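# Unroll a rolled necktie and lay it flat

## Task

Unroll the necktie, which starts folded and rolled up, and leave it lying on the table doubled over once at its middle, stretched to its full length, flat everywhere (a low loop at the fold is fine), roughly aligned and roughly straight, spread to its full width, with no further folds and nothing hanging past the table edge. Dropping it into place is allowed.

## Robot and tools

Robot: two arms, left_arm and right_arm, each ending in a five-finger hand; the left hand mirrors the right. Calibrated bases in the scene frame: left_arm near (+0.017, +0.334, +0.007) m, right_arm near (+0.015, -0.273, +0.022) m, both almost unrotated.

Scene frame: origin at table-top height, halfway between the nominal bases; +x points out across the table, +z up, and left_arm sits on the +y side. Arm names do not match left/right in the pictures.

Hand point: a point fixed to each palm, 0.05 m in front of it and 0.15 m from the wrist face along the fingers. Its +z runs along straight fingers, +y out of the palm, +x across the palm away from the thumb on the right hand but toward the thumb on the left hand. Straight fingertips reach 0.06 to 0.07 m past the point, with finger centre lines 0.06 m behind it (-y). A wrist bracket on the little-finger side can collide with things. A grip around the thumb and fingers suits objects roughly 0.035 to 0.065 m thick, or a handle down to 0.025 m.

Row layout (used by execute_actions and move): one flat list of 28 numbers, all in [-1, 1], always including both arms. First 14 belong to left_arm, next 14 to right_arm. Each arm's 14: dx, dy, dz, rx, ry, rz, thumb_turn, thumb_bend, index, middle, ring, little, force_limit, speed.
- dx..rz are offsets, not poses: they move the hand point relative to that arm's Hand target as it was when the action (or move) began, measured along the Hand target's own axes. 1.0 = 0.6 m for dx, dy, dz and 180 degrees for the rotation vector rx, ry, rz. Every row of an action counts from that same start, so sending an offset again travels further. Six zeros re-request the current Hand target.
- The six finger numbers are absolute targets. thumb_turn: -1 beside the palm, +1 opposite the fingers. thumb_bend, index, middle, ring, little: -1 straight, +1 fully curled.
- force_limit: -1 to +1 maps to about 0 to 10 N at the fingertip (0 to 15 N for both thumb motors); a closing motor halts when its sensed load reaches it.
- speed: rises linearly from nearly 0 at -1 to full at +0.48 and stays full above that; full speed covers the whole travel in 0.49 s. For a soft grasp use -0.94 or lower.
No value means no change: to keep a hand as it is, resend the eight numbers from its last executed row. If that hand has never been commanded this scene, send its hand_measured six, then hand_force_limit and hand_speed.

Tools:
- execute_actions(actions, cameras): actions is a list of actions; each action is a list of up to 15 rows, one row per 1/30 s step, the last row held if fewer. Images come back only for an empty list or when cameras names them (["all"] for every camera).
- move(target, speed, blend, blocking, cameras): target is one 28-number row or up to 15 rows; every row's offsets count from the same starting Hand targets, not from the row before. speed is top path speed in m/s, 0.002 to 4.3 (default 0.25), rotation capped at twice that in rad/s; one value or one per target. blend, in metres, rounds corners between listed targets (0 stops at each). blocking=false returns after about 0.5 s while the move continues. The whole move is capped at 10 s. It ends with a "move:" line: done, off_target, moving, held or fault, plus limits such as paced (pose clipped) or held (steps withheld). done or off_target says nothing about contact.
- wait(seconds 0 to 10, cameras): lets time pass while holding commands; a running move keeps going.
- stop(cameras): brakes a running move.
- zoom_image(camera, region=[x0, y0, x1, y1] pixels, at most 504 by 504) on the newest image of cam_high, cam_low, cam_roll_left, cam_roll_right, cam_left_wrist or cam_right_wrist (all 672x504).
- show_instructions(): shows the reference pages.
- finished_scene(scene): ends scene 1 or 2 permanently; the tie must stay correct with the robot not touching it.

Results give each hand point's end_effector_position (m) and end_effector_quat_wxyz in the scene frame, the Hand target (the next offsets' origin), joint positions and torques, hand_measured, hand_stopped_by (moving, target, force, stalled, fault), hand_load_n (fingertip force, positive pushing open), motor temperatures, and the scene number. A dropped grip shows as hand_load_n near 0.

Behaviour to expect: orientation commands are clipped to 40 degrees from the measured one per step. Hands often rest 1 to 3 cm (sometimes 5) short of the command, usually low; resend or add the missing offset rather than waiting. A small step may not start at all. An arm blocked by something keeps pressing; command it back past its current position to release. Motors warn with MOTOR HOT at 85 °C and the arm drops at 100 °C, so avoid long stretched holds or pushing toward unreachable poses.

Avoid: the tie sliding or falling off the table, releasing it while it swings, fast impacts on the table, hard presses, any contact between the two arms or one hand closing on the other, paths running close past an arm's own base, and excess finger load from pulling or twisting. Smooth, low-effort motion is preferred.

Each tool is called after "Call:" as a command line: name --argument value for each argument, lists and objects as JSON in quotes; but a table of rows of numbers goes row by row, as --pt "numbers of a row", without its own name.

Reference images:

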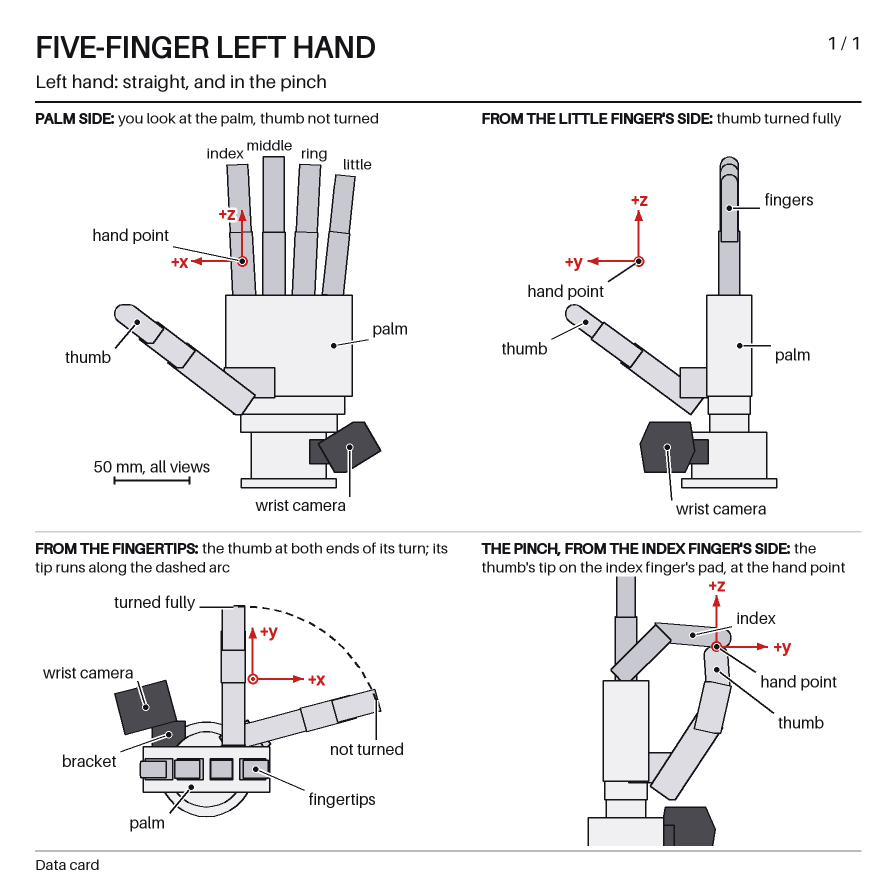

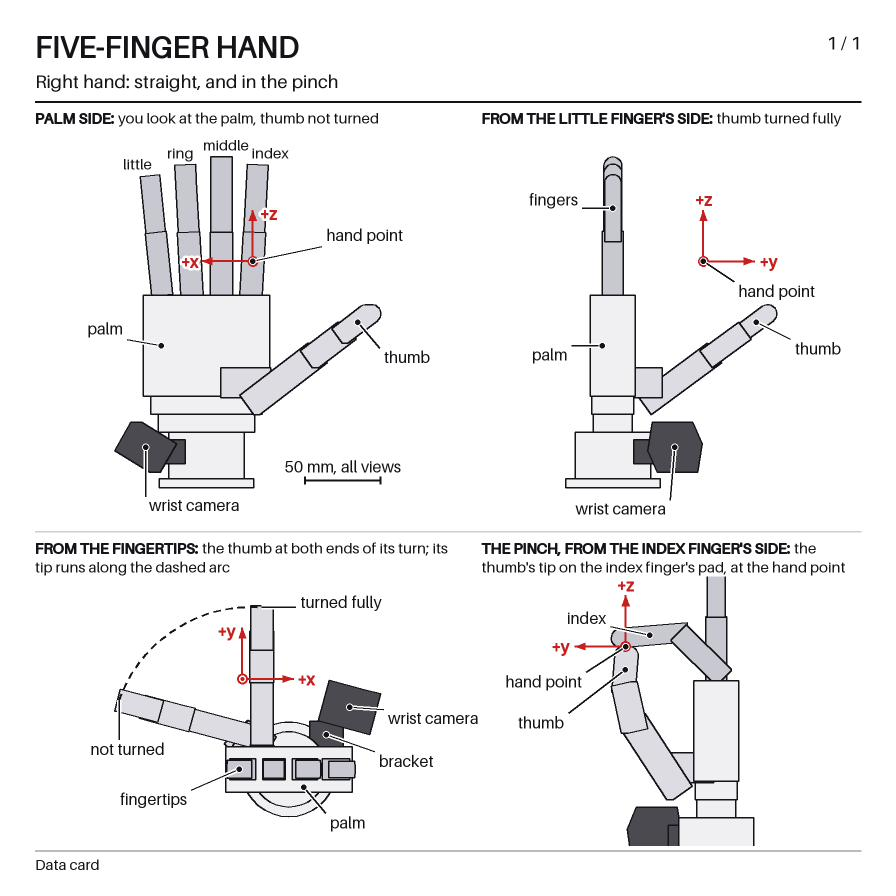

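## Session

Call:
execute_actions --actions '[]'

Scene clock: 0.00 s.
left_arm: end_effector_position=(+0.5890, -0.0641, +0.3168) hand_measured=(-1.000, -1.000, -1.000, -1.000, -1.000, -1.000) hand_load_n=(+0.0, +0.0, +0.0, +0.0, +0.0, +0.0) hand_stopped_by=(target, target, target, target, target, target) hand_force_limit=0.00 hand_speed=-0.80 end_effector_quat_wxyz=(-0.086, -0.443, +0.830, -0.327) | right_arm: end_effector_position=(+0.8774, -0.2313, +0.2394) hand_measured=(-1.000, -1.000, -1.000, -1.000, -1.000, -1.000) hand_load_n=(+0.0, +0.0, +0.0, +0.0, +0.0, +0.0) hand_stopped_by=(target, target, target, target, target, target) hand_force_limit=0.00 hand_speed=-0.80 end_effector_quat_wxyz=(+0.277, +0.057, +0.918, +0.279)
Joint positions: left_arm=[-0.435 2.111 2.431 -1.421 0.525 0.031] | right_arm=[-0.108 2.268 2.236 -0.935 -0.576 1.751]
Joint velocities: within noise
Joint torques (N m): no reading
Motor temperatures (°C): left_arm=[28 36 27 24 28 27] | right_arm=[24 33 21 25 25 26]
Heat: left arm: hottest shoulder 36 °C; right arm: hottest shoulder 33 °C.
Hand target: left_arm +0.5928, -0.0658, +0.3207; -0.081, -0.441, +0.830, -0.332 | right_arm +0.8817, -0.2319, +0.2427; +0.283, +0.055, +0.916, +0.278

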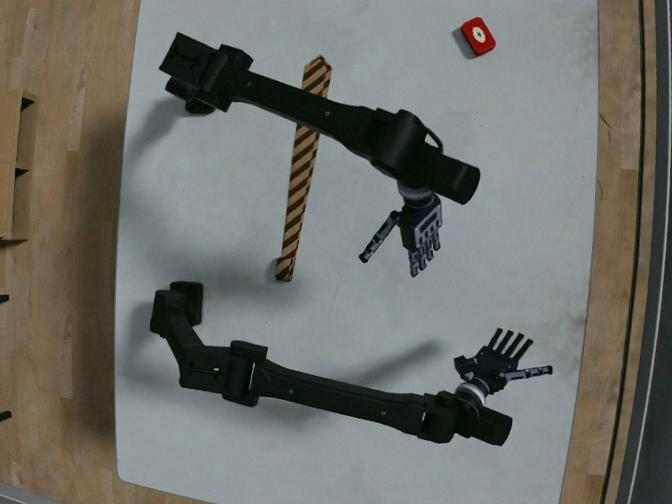

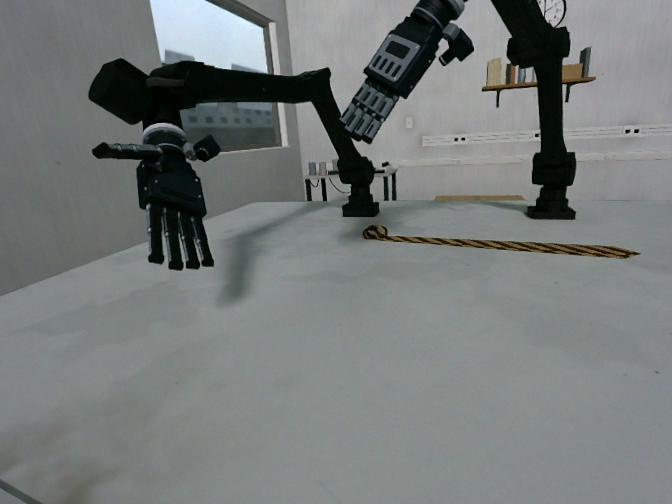

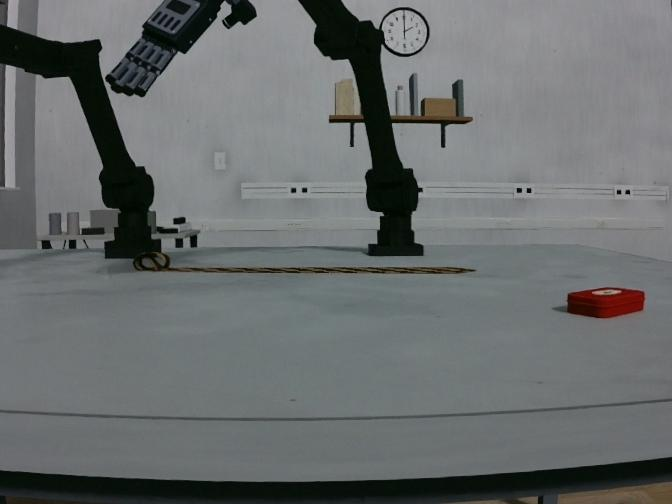

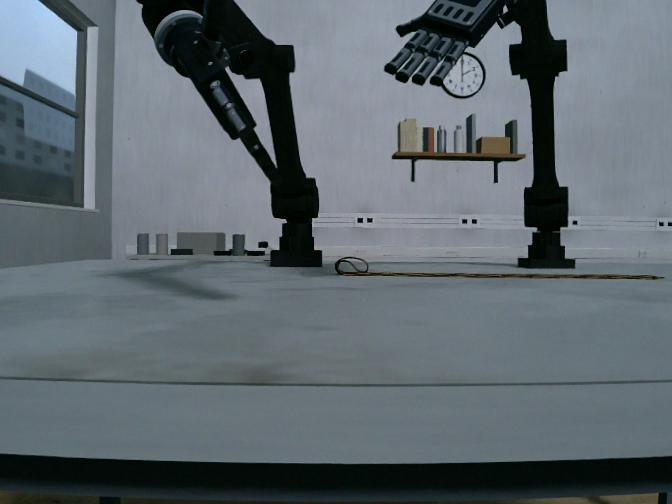

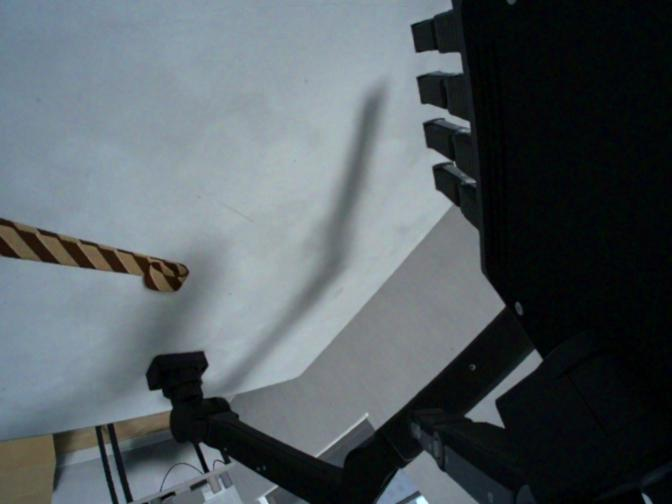

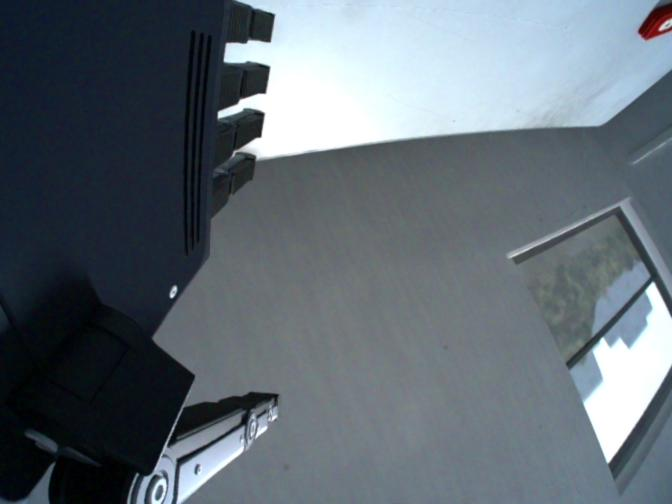

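Call:
zoom_image --camera "cam_roll_right" --region '[310, 240, 420, 300]'

Call:
zoom_image --camera "cam_low" --region '[340, 210, 460, 270]'

Call:
zoom_image --camera "cam_left_wrist" --region '[60, 200, 260, 340]'

Call:
zoom_image --camera "cam_high" --region '[240, 200, 340, 300]'

Scaled by 4.582 from the camera's 672x504 image, which has a finer 960x720 frame.

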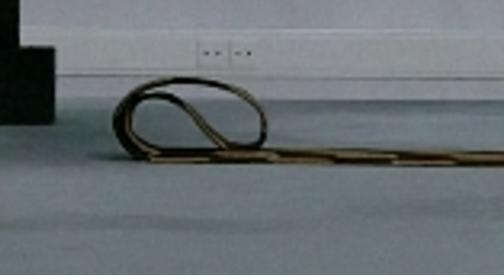

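Scaled by 4.200 from the camera's 672x504 image, which has a finer 960x720 frame.

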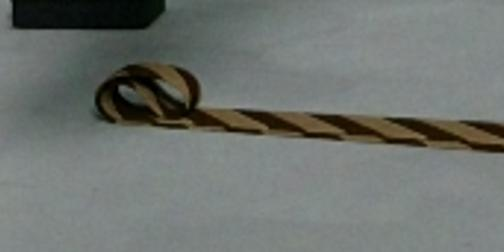

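Scaled by 2.520 from the camera's 672x504 image, which has a finer 960x720 frame.

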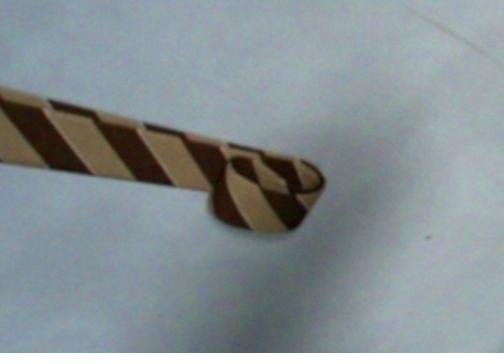

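Scaled by 5.040 from the camera's 672x504 image, which has a finer 960x720 frame.

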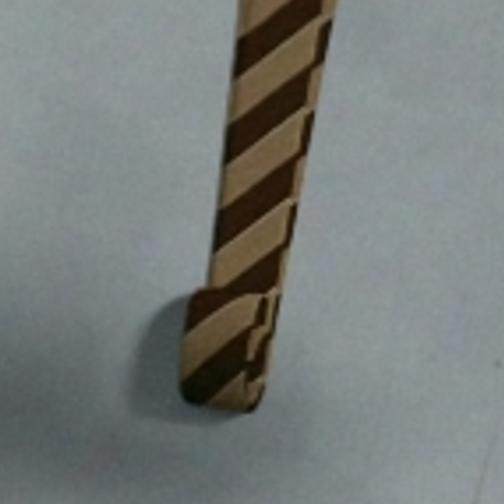

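Call:
move --pt "-0.282 0.131 -0.414 0 0 0 -1 -1 -1 -1 -1 -1 0 -0.8 0 0 0 0 0 0 -1 -1 -1 -1 -1 -1 0 -0.8" --pt "-0.282 0.131 -0.414 0 0 0 -1 -1 -1 -1 -1 -1 0 -0.8 0.869 0.328 -0.306 0.182 0.186 -0.036 -1 -1 -1 -1 -1 -1 0 -0.8" --cameras '["all"]'

Scene clock: 55.27 s.
left_arm: end_effector_position=(+0.5975, +0.2400, +0.4054) hand_measured=(-1.000, -1.000, -1.000, -1.000, -1.000, -1.000) hand_load_n=(-0.5, +0.0, +0.0, +0.0, +0.0, +0.0) hand_stopped_by=(target, target, target, target, target, target) hand_force_limit=0.00 hand_speed=-0.80 end_effector_quat_wxyz=(-0.025, -0.459, +0.805, -0.375) | right_arm: end_effector_position=(+0.3363, -0.0171, +0.2209) hand_measured=(-1.000, -1.000, -1.000, -1.000, -1.000, -1.000) hand_load_n=(+0.0, +0.0, +0.0, +0.0, +0.0, +0.0) hand_stopped_by=(target, target, target, target, target, target) hand_force_limit=0.00 hand_speed=-0.80 end_effector_quat_wxyz=(+0.000, -0.028, +1.000, +0.011)
Joint positions: left_arm=[0.051 1.925 2.381 -1.669 0.697 0.458] | right_arm=[0.593 1.259 1.137 -1.438 -0.018 2.089]
Joint torques (N m): left_arm=[-0.67 -18.14 6.39 0.21 0.51 0.19] | right_arm=[0.62 -6.83 6.94 -0.05 -0.07 0.02]
Motor temperatures (°C): left_arm=[28 40 32 24 27 26] | right_arm=[24 39 26 25 24 25]
Heat: left arm: hottest shoulder 40 °C; right arm: hottest shoulder 39 °C.
Hand target: left_arm +0.5931, +0.2344, +0.4007; -0.081, -0.441, +0.830, -0.332 | right_arm +0.3349, -0.0202, +0.2196; +0.000, -0.001, +1.000, +0.000
Off the commanded pose: left_arm 0.009 m, 9 deg | right_arm 0.004 m, 3 deg.
joint sent to its limit (left arm) — joint 4 (wrist pitch), lower limit. The joint targets are off in orientation, not in position.
joint sent to its limit (right arm) — joint 6 (wrist roll), upper limit. The joint targets are off in orientation, not in position.
move: off_target (left_arm, right_arm)
camera_calibration:
cam_left_wrist: T_world_to_cam=[[0.560264, -0.506081, 0.655734, -0.473951], [-0.814818, -0.194403, 0.54615, 0.311146], [-0.148919, -0.840291, -0.521281, 0.616242], [0, 0, 0, 1]] pos_world=[0.610835, 0.338454, 0.462088]
cam_right_wrist: T_world_to_cam=[[-0.321476, 0.946679, -0.0212758, 0.132324], [0.791893, 0.281097, 0.542115, -0.387935], [0.51919, 0.157429, -0.840035, 0.13086], [0, 0, 0, 1]] pos_world=[0.281801, -0.0368215, 0.323047]

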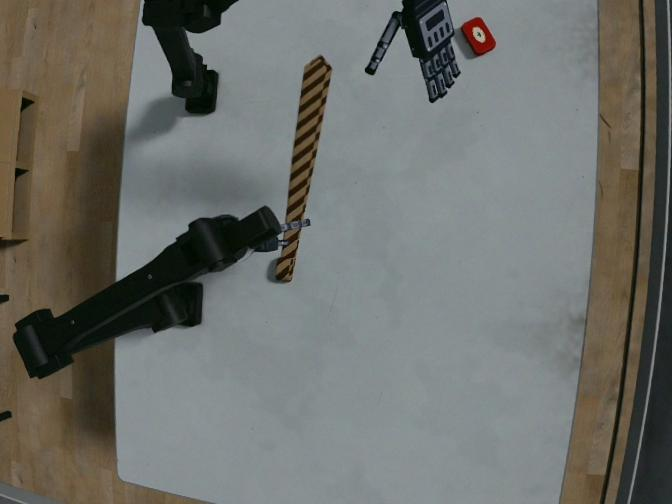

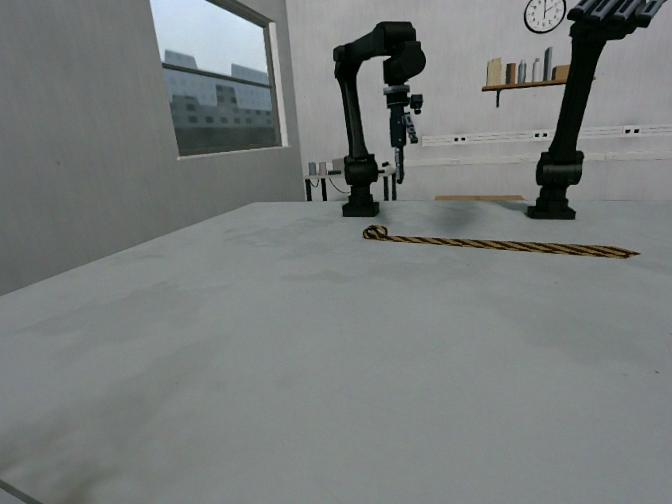

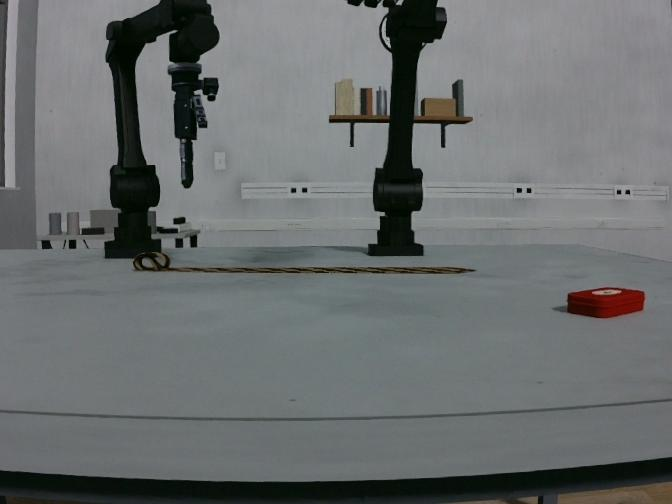

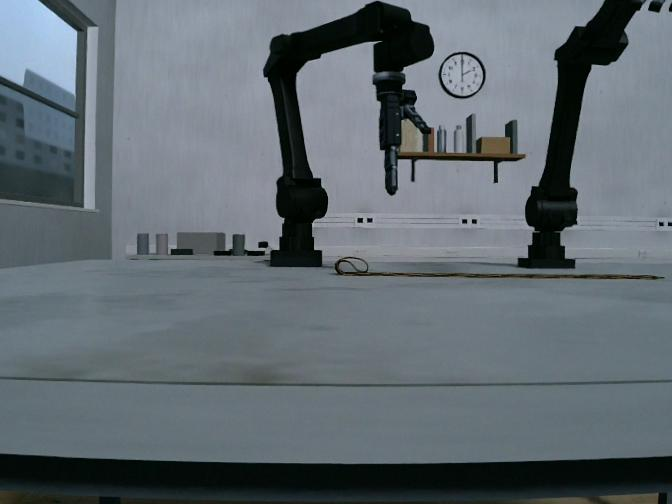

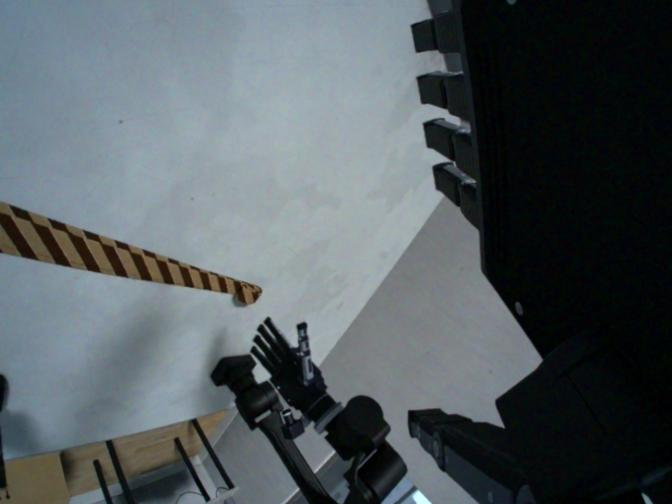

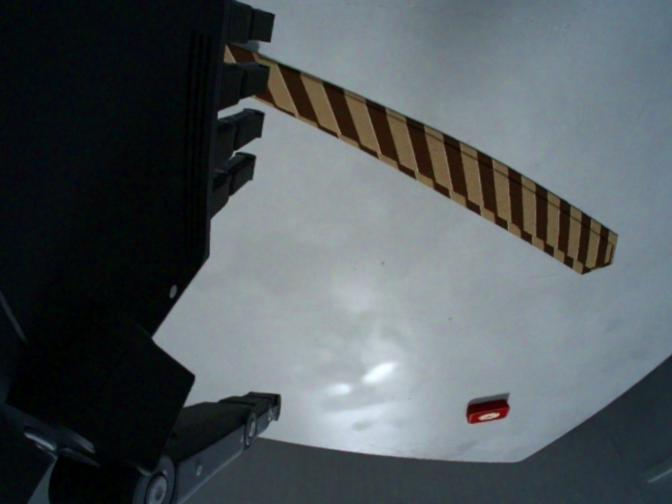

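Call:
move --target '[0,0,0,0,0,0,-1,-1,-1,-1,-1,-1,0,-0.8,0,0,0.217,0,0,0,-1,-1,-1,-1,-1,-1,0,-0.8]' --cameras '["cam_high","cam_roll_right","cam_low"]'

Call:
zoom_image --camera "cam_roll_right" --region '[310, 200, 430, 300]'

Call:
zoom_image --camera "cam_low" --region '[340, 180, 460, 270]'

Scene clock: 60.23 s.
left_arm: end_effector_position=(+0.5975, +0.2400, +0.4054) hand_measured=(-1.000, -1.000, -1.000, -1.000, -1.000, -1.000) hand_load_n=(+0.0, +0.0, +0.0, +0.0, +0.0, +0.0) hand_stopped_by=(target, target, target, target, target, target) hand_force_limit=0.00 hand_speed=-0.80 end_effector_quat_wxyz=(-0.025, -0.459, +0.805, -0.375) | right_arm: end_effector_position=(+0.3291, -0.0218, +0.0864) hand_measured=(-1.000, -1.000, -1.000, -1.000, -1.000, -1.000) hand_load_n=(+0.0, +0.0, +0.0, +0.0, +0.0, +0.0) hand_stopped_by=(target, target, target, target, target, target) hand_force_limit=0.00 hand_speed=-0.80 end_effector_quat_wxyz=(-0.013, -0.028, +1.000, +0.003)
Joint positions: left_arm=[0.051 1.925 2.381 -1.669 0.697 0.458] | right_arm=[0.593 1.371 0.873 -1.091 -0.018 2.089]
Joint torques (N m): left_arm=[-0.67 -18.14 6.41 0.23 0.5 0.19] | right_arm=[0.62 -7.47 6.53 0.85 -0.1 0.02]
Heat: left arm: hottest shoulder 39 °C; right arm: hottest shoulder 38 °C.
Hand target: left_arm +0.5931, +0.2344, +0.4007; -0.081, -0.441, +0.830, -0.332 | right_arm +0.3349, -0.0201, +0.0895; +0.000, -0.001, +1.000, +0.000
Off the commanded pose: left_arm 0.009 m, 9 deg | right_arm 0.007 m, 3 deg.
joint sent to its limit (left arm) — joint 4 (wrist pitch), lower limit. The joint targets are off in orientation, not in position.
joint sent to its limit (right arm) — joint 6 (wrist roll), upper limit. The joint targets are off in orientation, not in position.
move: off_target (left_arm, right_arm)
Images, in order (width x height): cam_high 672x504, cam_low 672x504, cam_roll_right 672x504.

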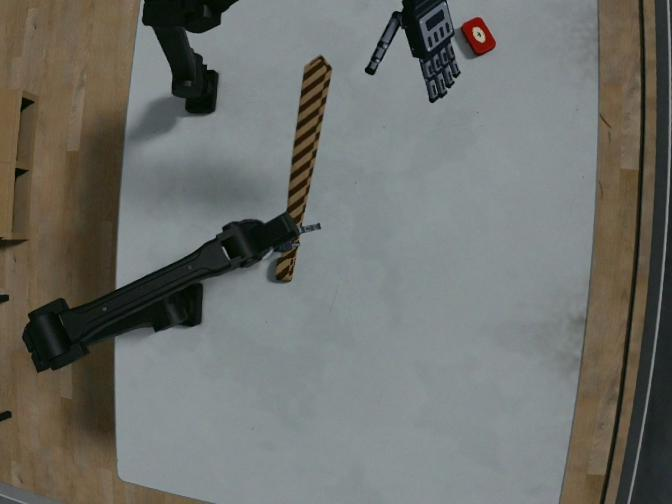

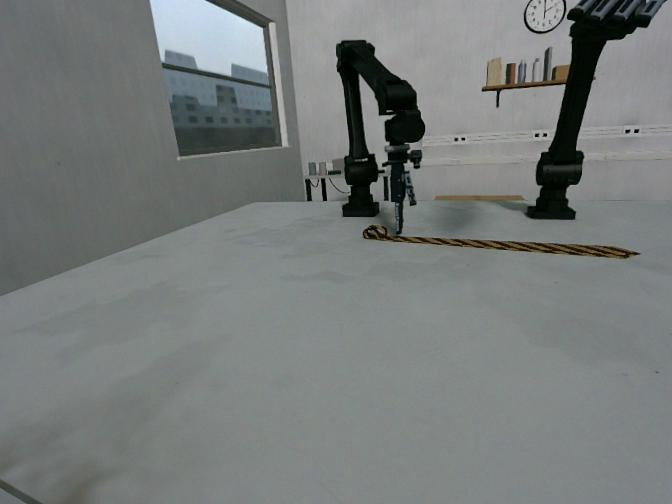

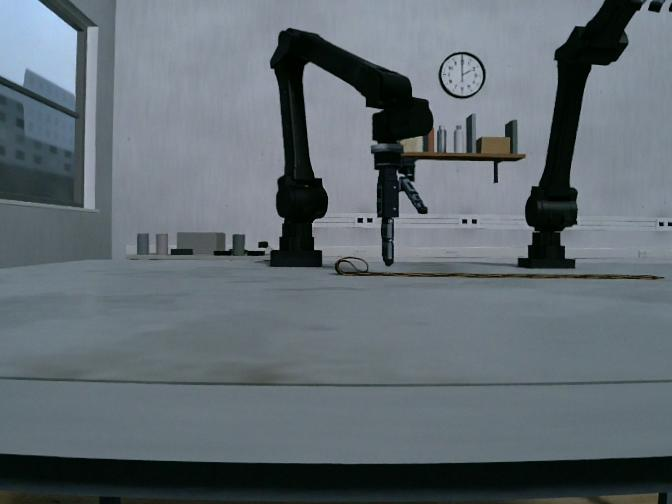

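Scaled by 4.200 from the camera's 672x504 image, which has a finer 960x720 frame.

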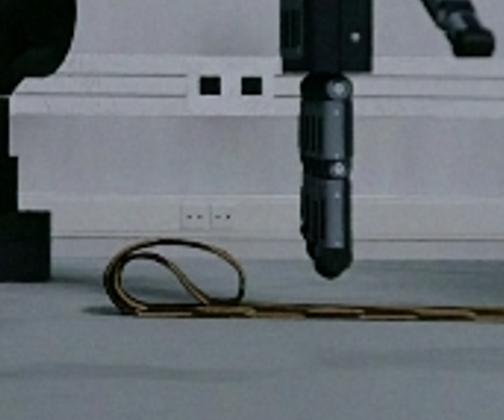

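Scaled by 4.200 from the camera's 672x504 image, which has a finer 960x720 frame.

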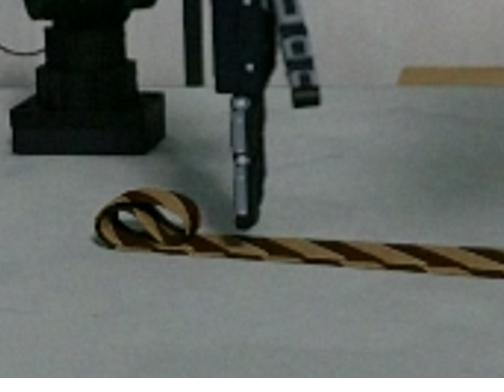

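Call:
move --target '[0,0,0,0,0,0,-1,-1,-1,-1,-1,-1,0,-0.8,0.01,-0.16,0,0,0,0,-1,-1,-1,-1,-1,-1,0,-0.8]' --speed 0.08 --cameras '["cam_high","cam_roll_right","cam_low"]'

Call:
zoom_image --camera "cam_roll_right" --region '[270, 200, 430, 300]'

Call:
zoom_image --camera "cam_low" --region '[320, 180, 460, 270]'

Scene clock: 66.07 s.
left_arm: end_effector_position=(+0.5975, +0.2400, +0.4054) hand_measured=(-1.000, -1.000, -1.000, -1.000, -1.000, -1.000) hand_load_n=(-0.5, +0.0, +0.0, +0.0, +0.0, +0.0) hand_stopped_by=(target, target, target, target, target, target) hand_force_limit=0.00 hand_speed=-0.80 end_effector_quat_wxyz=(-0.025, -0.459, +0.805, -0.375) | right_arm: end_effector_position=(+0.3310, -0.1144, +0.0893) hand_measured=(-1.000, -1.000, -1.000, -1.000, -1.000, -1.000) hand_load_n=(+0.0, +0.0, +0.0, +0.0, -0.5, +0.0) hand_stopped_by=(target, target, target, target, target, target) hand_force_limit=0.00 hand_speed=-0.80 end_effector_quat_wxyz=(+0.000, +0.003, +1.000, +0.002)
Joint positions: left_arm=[0.051 1.925 2.381 -1.669 0.697 0.458] | right_arm=[0.351 1.237 0.759 -1.091 -0.003 1.91]
Joint torques (N m): left_arm=[-0.62 -18.08 6.41 0.23 0.5 0.19] | right_arm=[0.97 -5.83 6.12 0.21 0.11 -0.17]
Heat: left arm: hottest shoulder 39 °C; right arm: hottest shoulder 37 °C.
Hand target: left_arm +0.5931, +0.2344, +0.4007; -0.081, -0.441, +0.830, -0.332 | right_arm +0.3291, -0.1161, +0.0895; +0.000, -0.001, +1.000, +0.000
Off the commanded pose: left_arm 0.009 m, 9 deg | right_arm 0.003 m, 0 deg.
joint sent to its limit (left arm) — joint 4 (wrist pitch), lower limit. The joint targets are off in orientation, not in position.
move: off_target (left_arm)
Images, in order (width x height): cam_high 672x504, cam_low 672x504, cam_roll_right 672x504.

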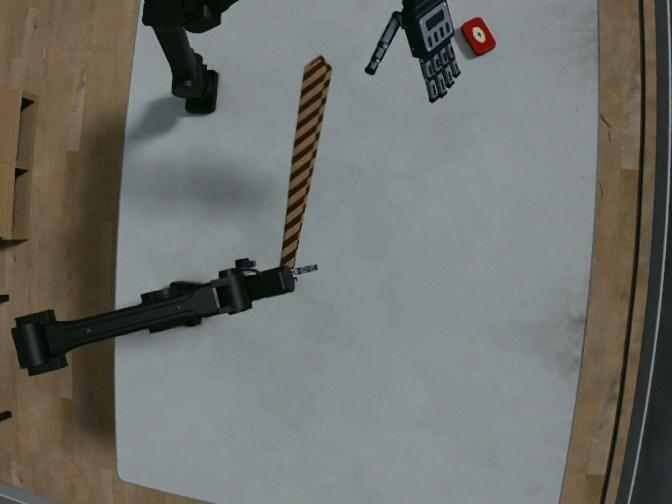

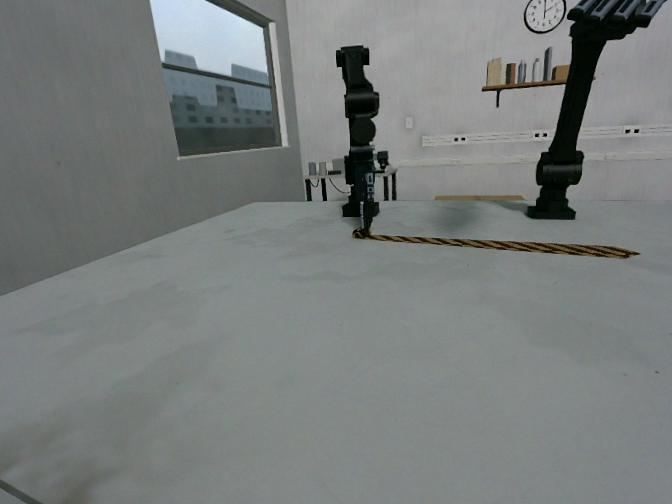

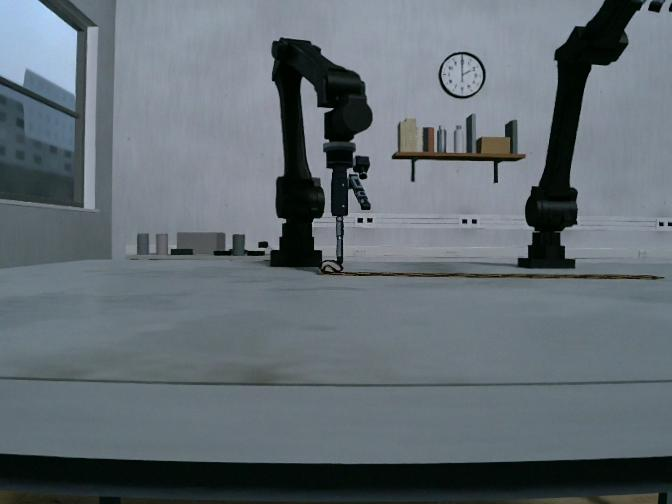

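Scaled by 3.150 from the camera's 672x504 image, which has a finer 960x720 frame.

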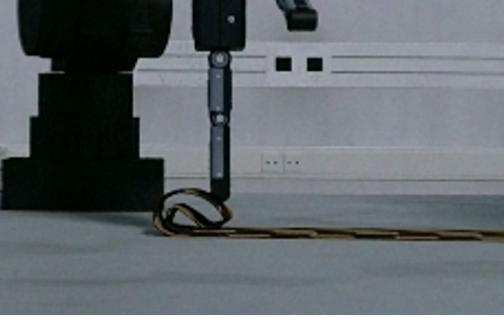

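Scaled by 3.600 from the camera's 672x504 image, which has a finer 960x720 frame.

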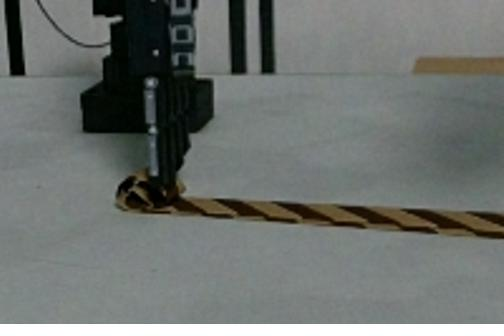

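Call:
move --target '[0,0,0,0,0,0,-1,-1,-1,-1,-1,-1,0,-0.8,0.02,-0.2,0.005,0,0,0,-1,-1,-1,-1,-1,-1,0,-0.8]' --speed 0.08 --cameras '["cam_high","cam_roll_right","cam_low"]'

Call:
zoom_image --camera "cam_roll_right" --region '[240, 200, 400, 300]'

Call:
zoom_image --camera "cam_low" --region '[290, 180, 430, 270]'

Scene clock: 71.67 s.
left_arm: end_effector_position=(+0.5975, +0.2400, +0.4054) hand_measured=(-1.000, -1.000, -1.000, -1.000, -1.000, -1.000) hand_load_n=(-0.5, +0.0, +0.0, +0.0, -0.5, +0.0) hand_stopped_by=(target, target, target, target, target, target) hand_force_limit=0.00 hand_speed=-0.80 end_effector_quat_wxyz=(-0.025, -0.459, +0.805, -0.375) | right_arm: end_effector_position=(+0.3211, -0.2356, +0.0860) hand_measured=(-1.000, -1.000, -1.000, -1.000, -1.000, -1.000) hand_load_n=(+0.0, -0.5, +0.0, +0.0, +0.0, +0.0) hand_stopped_by=(target, target, target, target, target, target) hand_force_limit=0.00 hand_speed=-0.80 end_effector_quat_wxyz=(+0.003, +0.003, +1.000, +0.001)
Joint positions: left_arm=[0.051 1.925 2.381 -1.669 0.697 0.458] | right_arm=[-0.063 1.165 0.693 -1.094 -0.002 1.495]
Joint torques (N m): left_arm=[-0.67 -18.08 6.41 0.24 0.5 0.2] | right_arm=[0.91 -5.01 6.08 -0.03 0.06 -0.15]
Heat: left arm: hottest shoulder 38 °C; right arm: hottest shoulder 37 °C.
Hand target: left_arm +0.5931, +0.2344, +0.4007; -0.081, -0.441, +0.830, -0.332 | right_arm +0.3170, -0.2361, +0.0864; +0.000, -0.001, +1.000, +0.000
Off the commanded pose: left_arm 0.009 m, 9 deg | right_arm 0.004 m, 1 deg.
joint sent to its limit (left arm) — joint 4 (wrist pitch), lower limit. The joint targets are off in orientation, not in position.
move: off_target (left_arm)
Images, in order (width x height): cam_high 672x504, cam_low 672x504, cam_roll_right 672x504.

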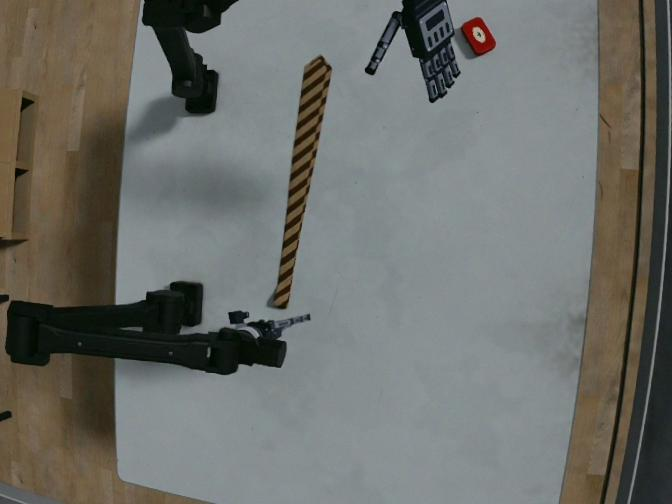

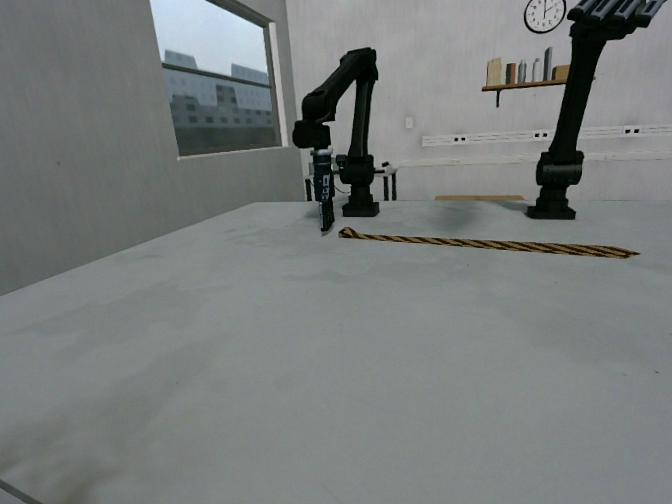

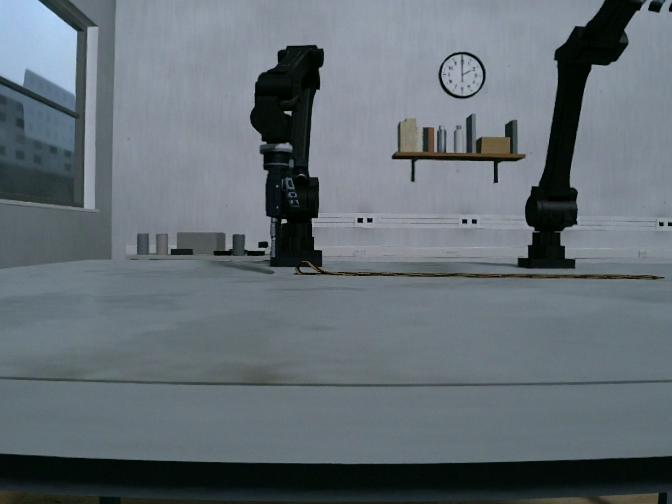

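Scaled by 3.150 from the camera's 672x504 image, which has a finer 960x720 frame.

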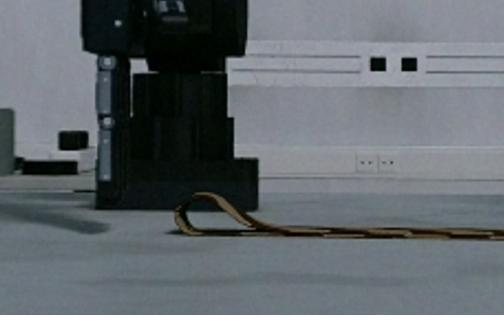

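Scaled by 3.600 from the camera's 672x504 image, which has a finer 960x720 frame.

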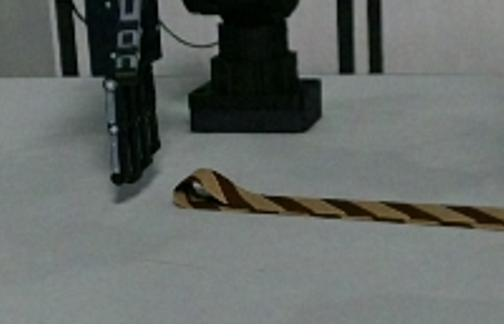

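Call:
zoom_image --camera "cam_high" --region '[240, 220, 330, 320]'

Call:
zoom_image --camera "cam_roll_right" --region '[280, 245, 370, 290]'

Scaled by 5.040 from the camera's 672x504 image, which has a finer 960x720 frame.

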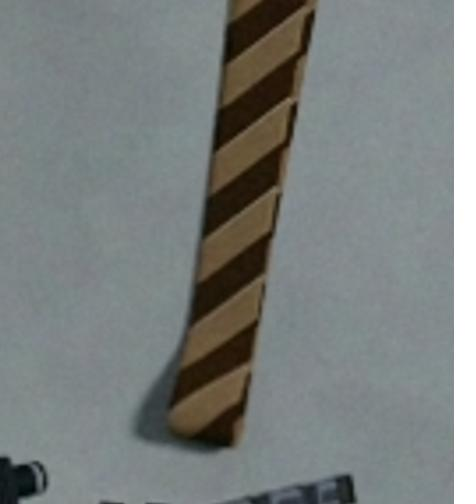

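Scaled by 5.600 from the camera's 672x504 image, which has a finer 960x720 frame.

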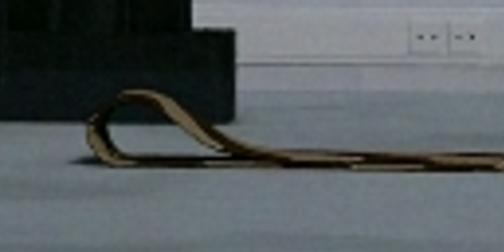

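Call:
zoom_image --camera "cam_high" --region '[230, 40, 390, 200]'

Call:
zoom_image --camera "cam_low" --region '[320, 210, 500, 280]'

Call:
zoom_image --camera "cam_low" --region '[480, 210, 660, 280]'

Scaled by 3.150 from the camera's 672x504 image, which has a finer 960x720 frame.

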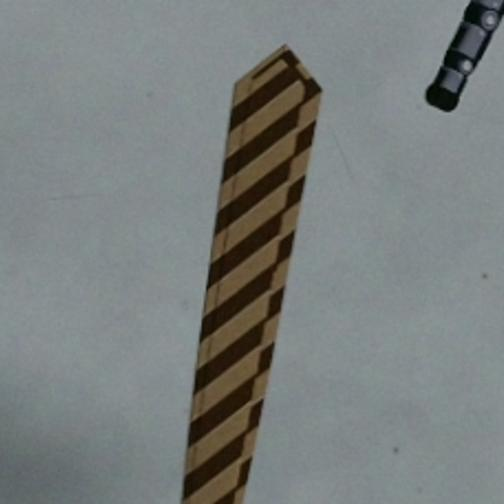

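Scaled by 2.800 from the camera's 672x504 image, which has a finer 960x720 frame.

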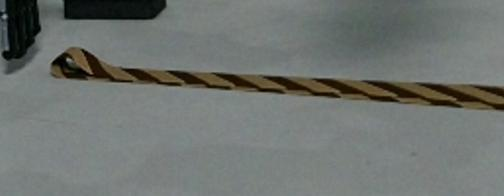

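Scaled by 2.800 from the camera's 672x504 image, which has a finer 960x720 frame.

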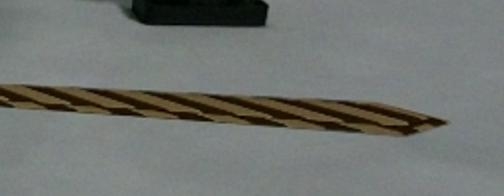

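Call:
zoom_image --camera "cam_roll_right" --region '[285, 255, 335, 285]'

Call:
zoom_image --camera "cam_roll_right" --region '[320, 255, 420, 290]'

Call:
zoom_image --camera "cam_low" --region '[330, 215, 390, 255]'

Scaled by 10.080 from the camera's 672x504 image, which has a finer 960x720 frame.

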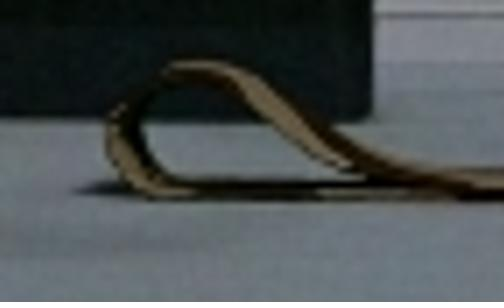

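Scaled by 5.040 from the camera's 672x504 image, which has a finer 960x720 frame.

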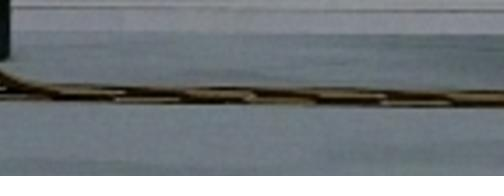

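Scaled by 8.400 from the camera's 672x504 image, which has a finer 960x720 frame.

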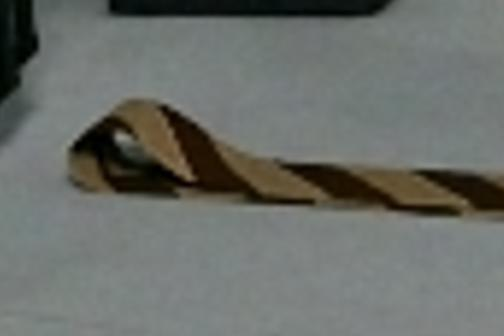

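Call:
move --pt "0 0 0 0 0 0 -1 -1 -1 -1 -1 -1 0 -0.8 0 0 -0.083 0 0 0 -1 -1 -1 -1 -1 -1 0 -0.8" --pt "0 0 0 0 0 0 -1 -1 -1 -1 -1 -1 0 -0.8 0 0.1 -0.083 0 0 0 -1 -1 -1 -1 -1 -1 0 -0.8" --pt "0 0 0 0 0 0 -1 -1 -1 -1 -1 -1 0 -0.8 0 0.1 0.025 0 0 0 -1 -1 -1 -1 -1 -1 0 -0.8" --speed '[0.25,0.25,0.06]' --cameras '["cam_roll_right"]'

Call:
zoom_image --camera "cam_roll_right" --region '[280, 220, 380, 290]'

Call:
move --pt "0 0 0 0 0 0 -1 -1 -1 -1 -1 -1 0 -0.8 0 0 -0.15 0 0 0 -1 -1 -1 -1 -1 -1 0 -0.8" --pt "0 0 0 0 0 0 -1 -1 -1 -1 -1 -1 0 -0.8 0 -0.25 -0.18 0 0 0 -1 -1 -1 -1 -1 -1 0 -0.8" --cameras '["cam_high","cam_roll_right"]'

Call:
zoom_image --camera "cam_roll_right" --region '[280, 220, 380, 290]'

Scene clock: 99.17 s.
left_arm: end_effector_position=(+0.5975, +0.2400, +0.4054) hand_measured=(-1.000, -1.000, -1.000, -1.000, -1.000, -1.000) hand_load_n=(+0.0, +0.0, +0.0, +0.0, +0.0, +0.0) hand_stopped_by=(target, target, target, target, target, target) hand_force_limit=0.00 hand_speed=-0.80 end_effector_quat_wxyz=(-0.025, -0.459, +0.805, -0.375) | right_arm: end_effector_position=(+0.3143, -0.1743, +0.0743) hand_measured=(-1.000, -1.000, -1.000, -1.000, -1.000, -1.000) hand_load_n=(+0.0, +0.0, +0.0, +0.5, +0.0, +0.0) hand_stopped_by=(target, target, target, target, target, target) hand_force_limit=0.00 hand_speed=-0.80 end_effector_quat_wxyz=(-0.002, -0.007, +1.000, +0.002)
Joint positions: left_arm=[0.051 1.925 2.381 -1.669 0.697 0.458] | right_arm=[0.157 1.178 0.668 -1.064 -0.004 1.695]
Joint torques (N m): left_arm=[-0.67 -18.08 6.42 0.24 0.51 0.19] | right_arm=[0.73 -3.9 6.06 0.9 0.15 0.03]
Heat: left arm: hottest shoulder 38 °C; right arm: hottest shoulder 35 °C.
Hand target: left_arm +0.5931, +0.2344, +0.4007; -0.081, -0.441, +0.830, -0.332 | right_arm +0.3172, -0.1762, +0.0715; +0.000, -0.001, +1.000, +0.000
Off the commanded pose: left_arm 0.009 m, 9 deg | right_arm 0.004 m, 1 deg.
joint sent to its limit (left arm) — joint 4 (wrist pitch), lower limit. The joint targets are off in orientation, not in position.
move: off_target (left_arm)
Images, in order (width x height): cam_roll_right 672x504.

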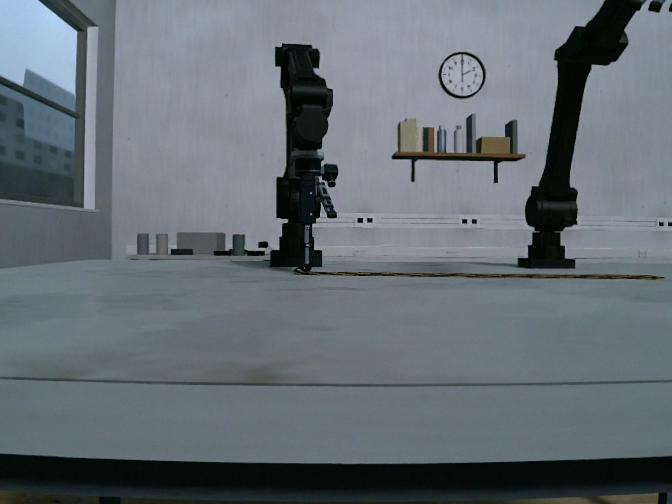

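Scaled by 5.040 from the camera's 672x504 image, which has a finer 960x720 frame.

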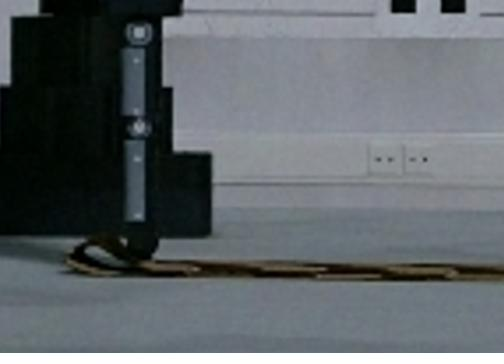

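Scene clock: 101.53 s.
left_arm: end_effector_position=(+0.5975, +0.2400, +0.4054) hand_measured=(-1.000, -1.000, -1.000, -1.000, -1.000, -1.000) hand_load_n=(+0.0, +0.0, +0.0, +0.0, +0.0, +0.0) hand_stopped_by=(target, target, target, target, target, target) hand_force_limit=0.00 hand_speed=-0.80 end_effector_quat_wxyz=(-0.025, -0.459, +0.805, -0.375) | right_arm: end_effector_position=(+0.3083, -0.3244, +0.1678) hand_measured=(-1.000, -1.000, -1.000, -1.000, -1.000, -1.000) hand_load_n=(+0.0, +0.0, -0.5, +0.0, +0.0, +0.0) hand_stopped_by=(target, target, target, target, target, target) hand_force_limit=0.00 hand_speed=-0.80 end_effector_quat_wxyz=(-0.009, +0.006, +1.000, +0.002)
Joint positions: left_arm=[0.051 1.925 2.381 -1.669 0.697 0.458] | right_arm=[-0.379 1.119 0.889 -1.359 0.004 1.186]
Joint torques (N m): left_arm=[-0.67 -18.14 6.41 0.24 0.5 0.19] | right_arm=[1.44 -4.07 9.68 -0.16 -0.15 -0.16]
Heat: left arm: hottest shoulder 38 °C; right arm: hottest shoulder 35 °C.
Hand target: left_arm +0.5931, +0.2344, +0.4007; -0.081, -0.441, +0.830, -0.332 | right_arm +0.3173, -0.3261, +0.1794; +0.000, -0.001, +1.000, +0.000
Off the commanded pose: left_arm 0.009 m, 9 deg | right_arm 0.015 m, 1 deg.
joint sent to its limit (left arm) — joint 4 (wrist pitch), lower limit. The joint targets are off in orientation, not in position.
move: off_target (left_arm, right_arm)
Images, in order (width x height): cam_high 672x504, cam_roll_right 672x504.

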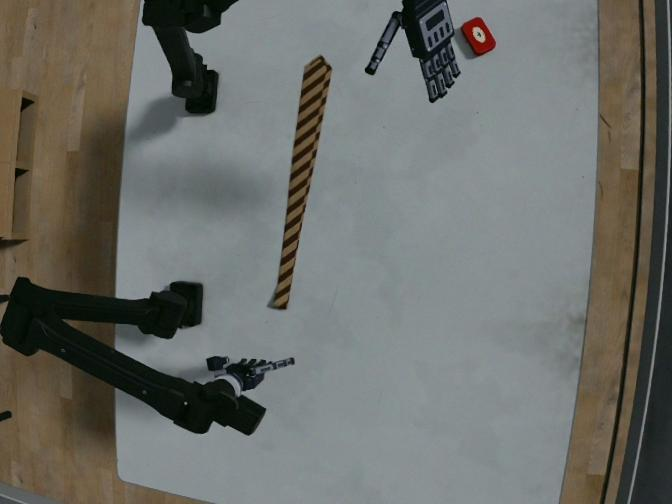

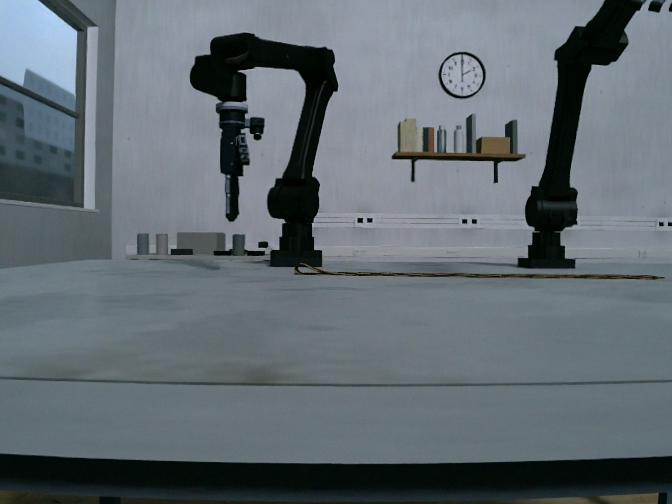

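Scaled by 5.040 from the camera's 672x504 image, which has a finer 960x720 frame.

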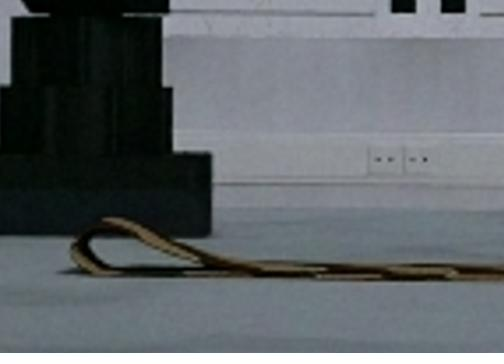

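Low loop, elastic; fine.

Call:
finished_scene --scene 1

The scene is finished: the task was done.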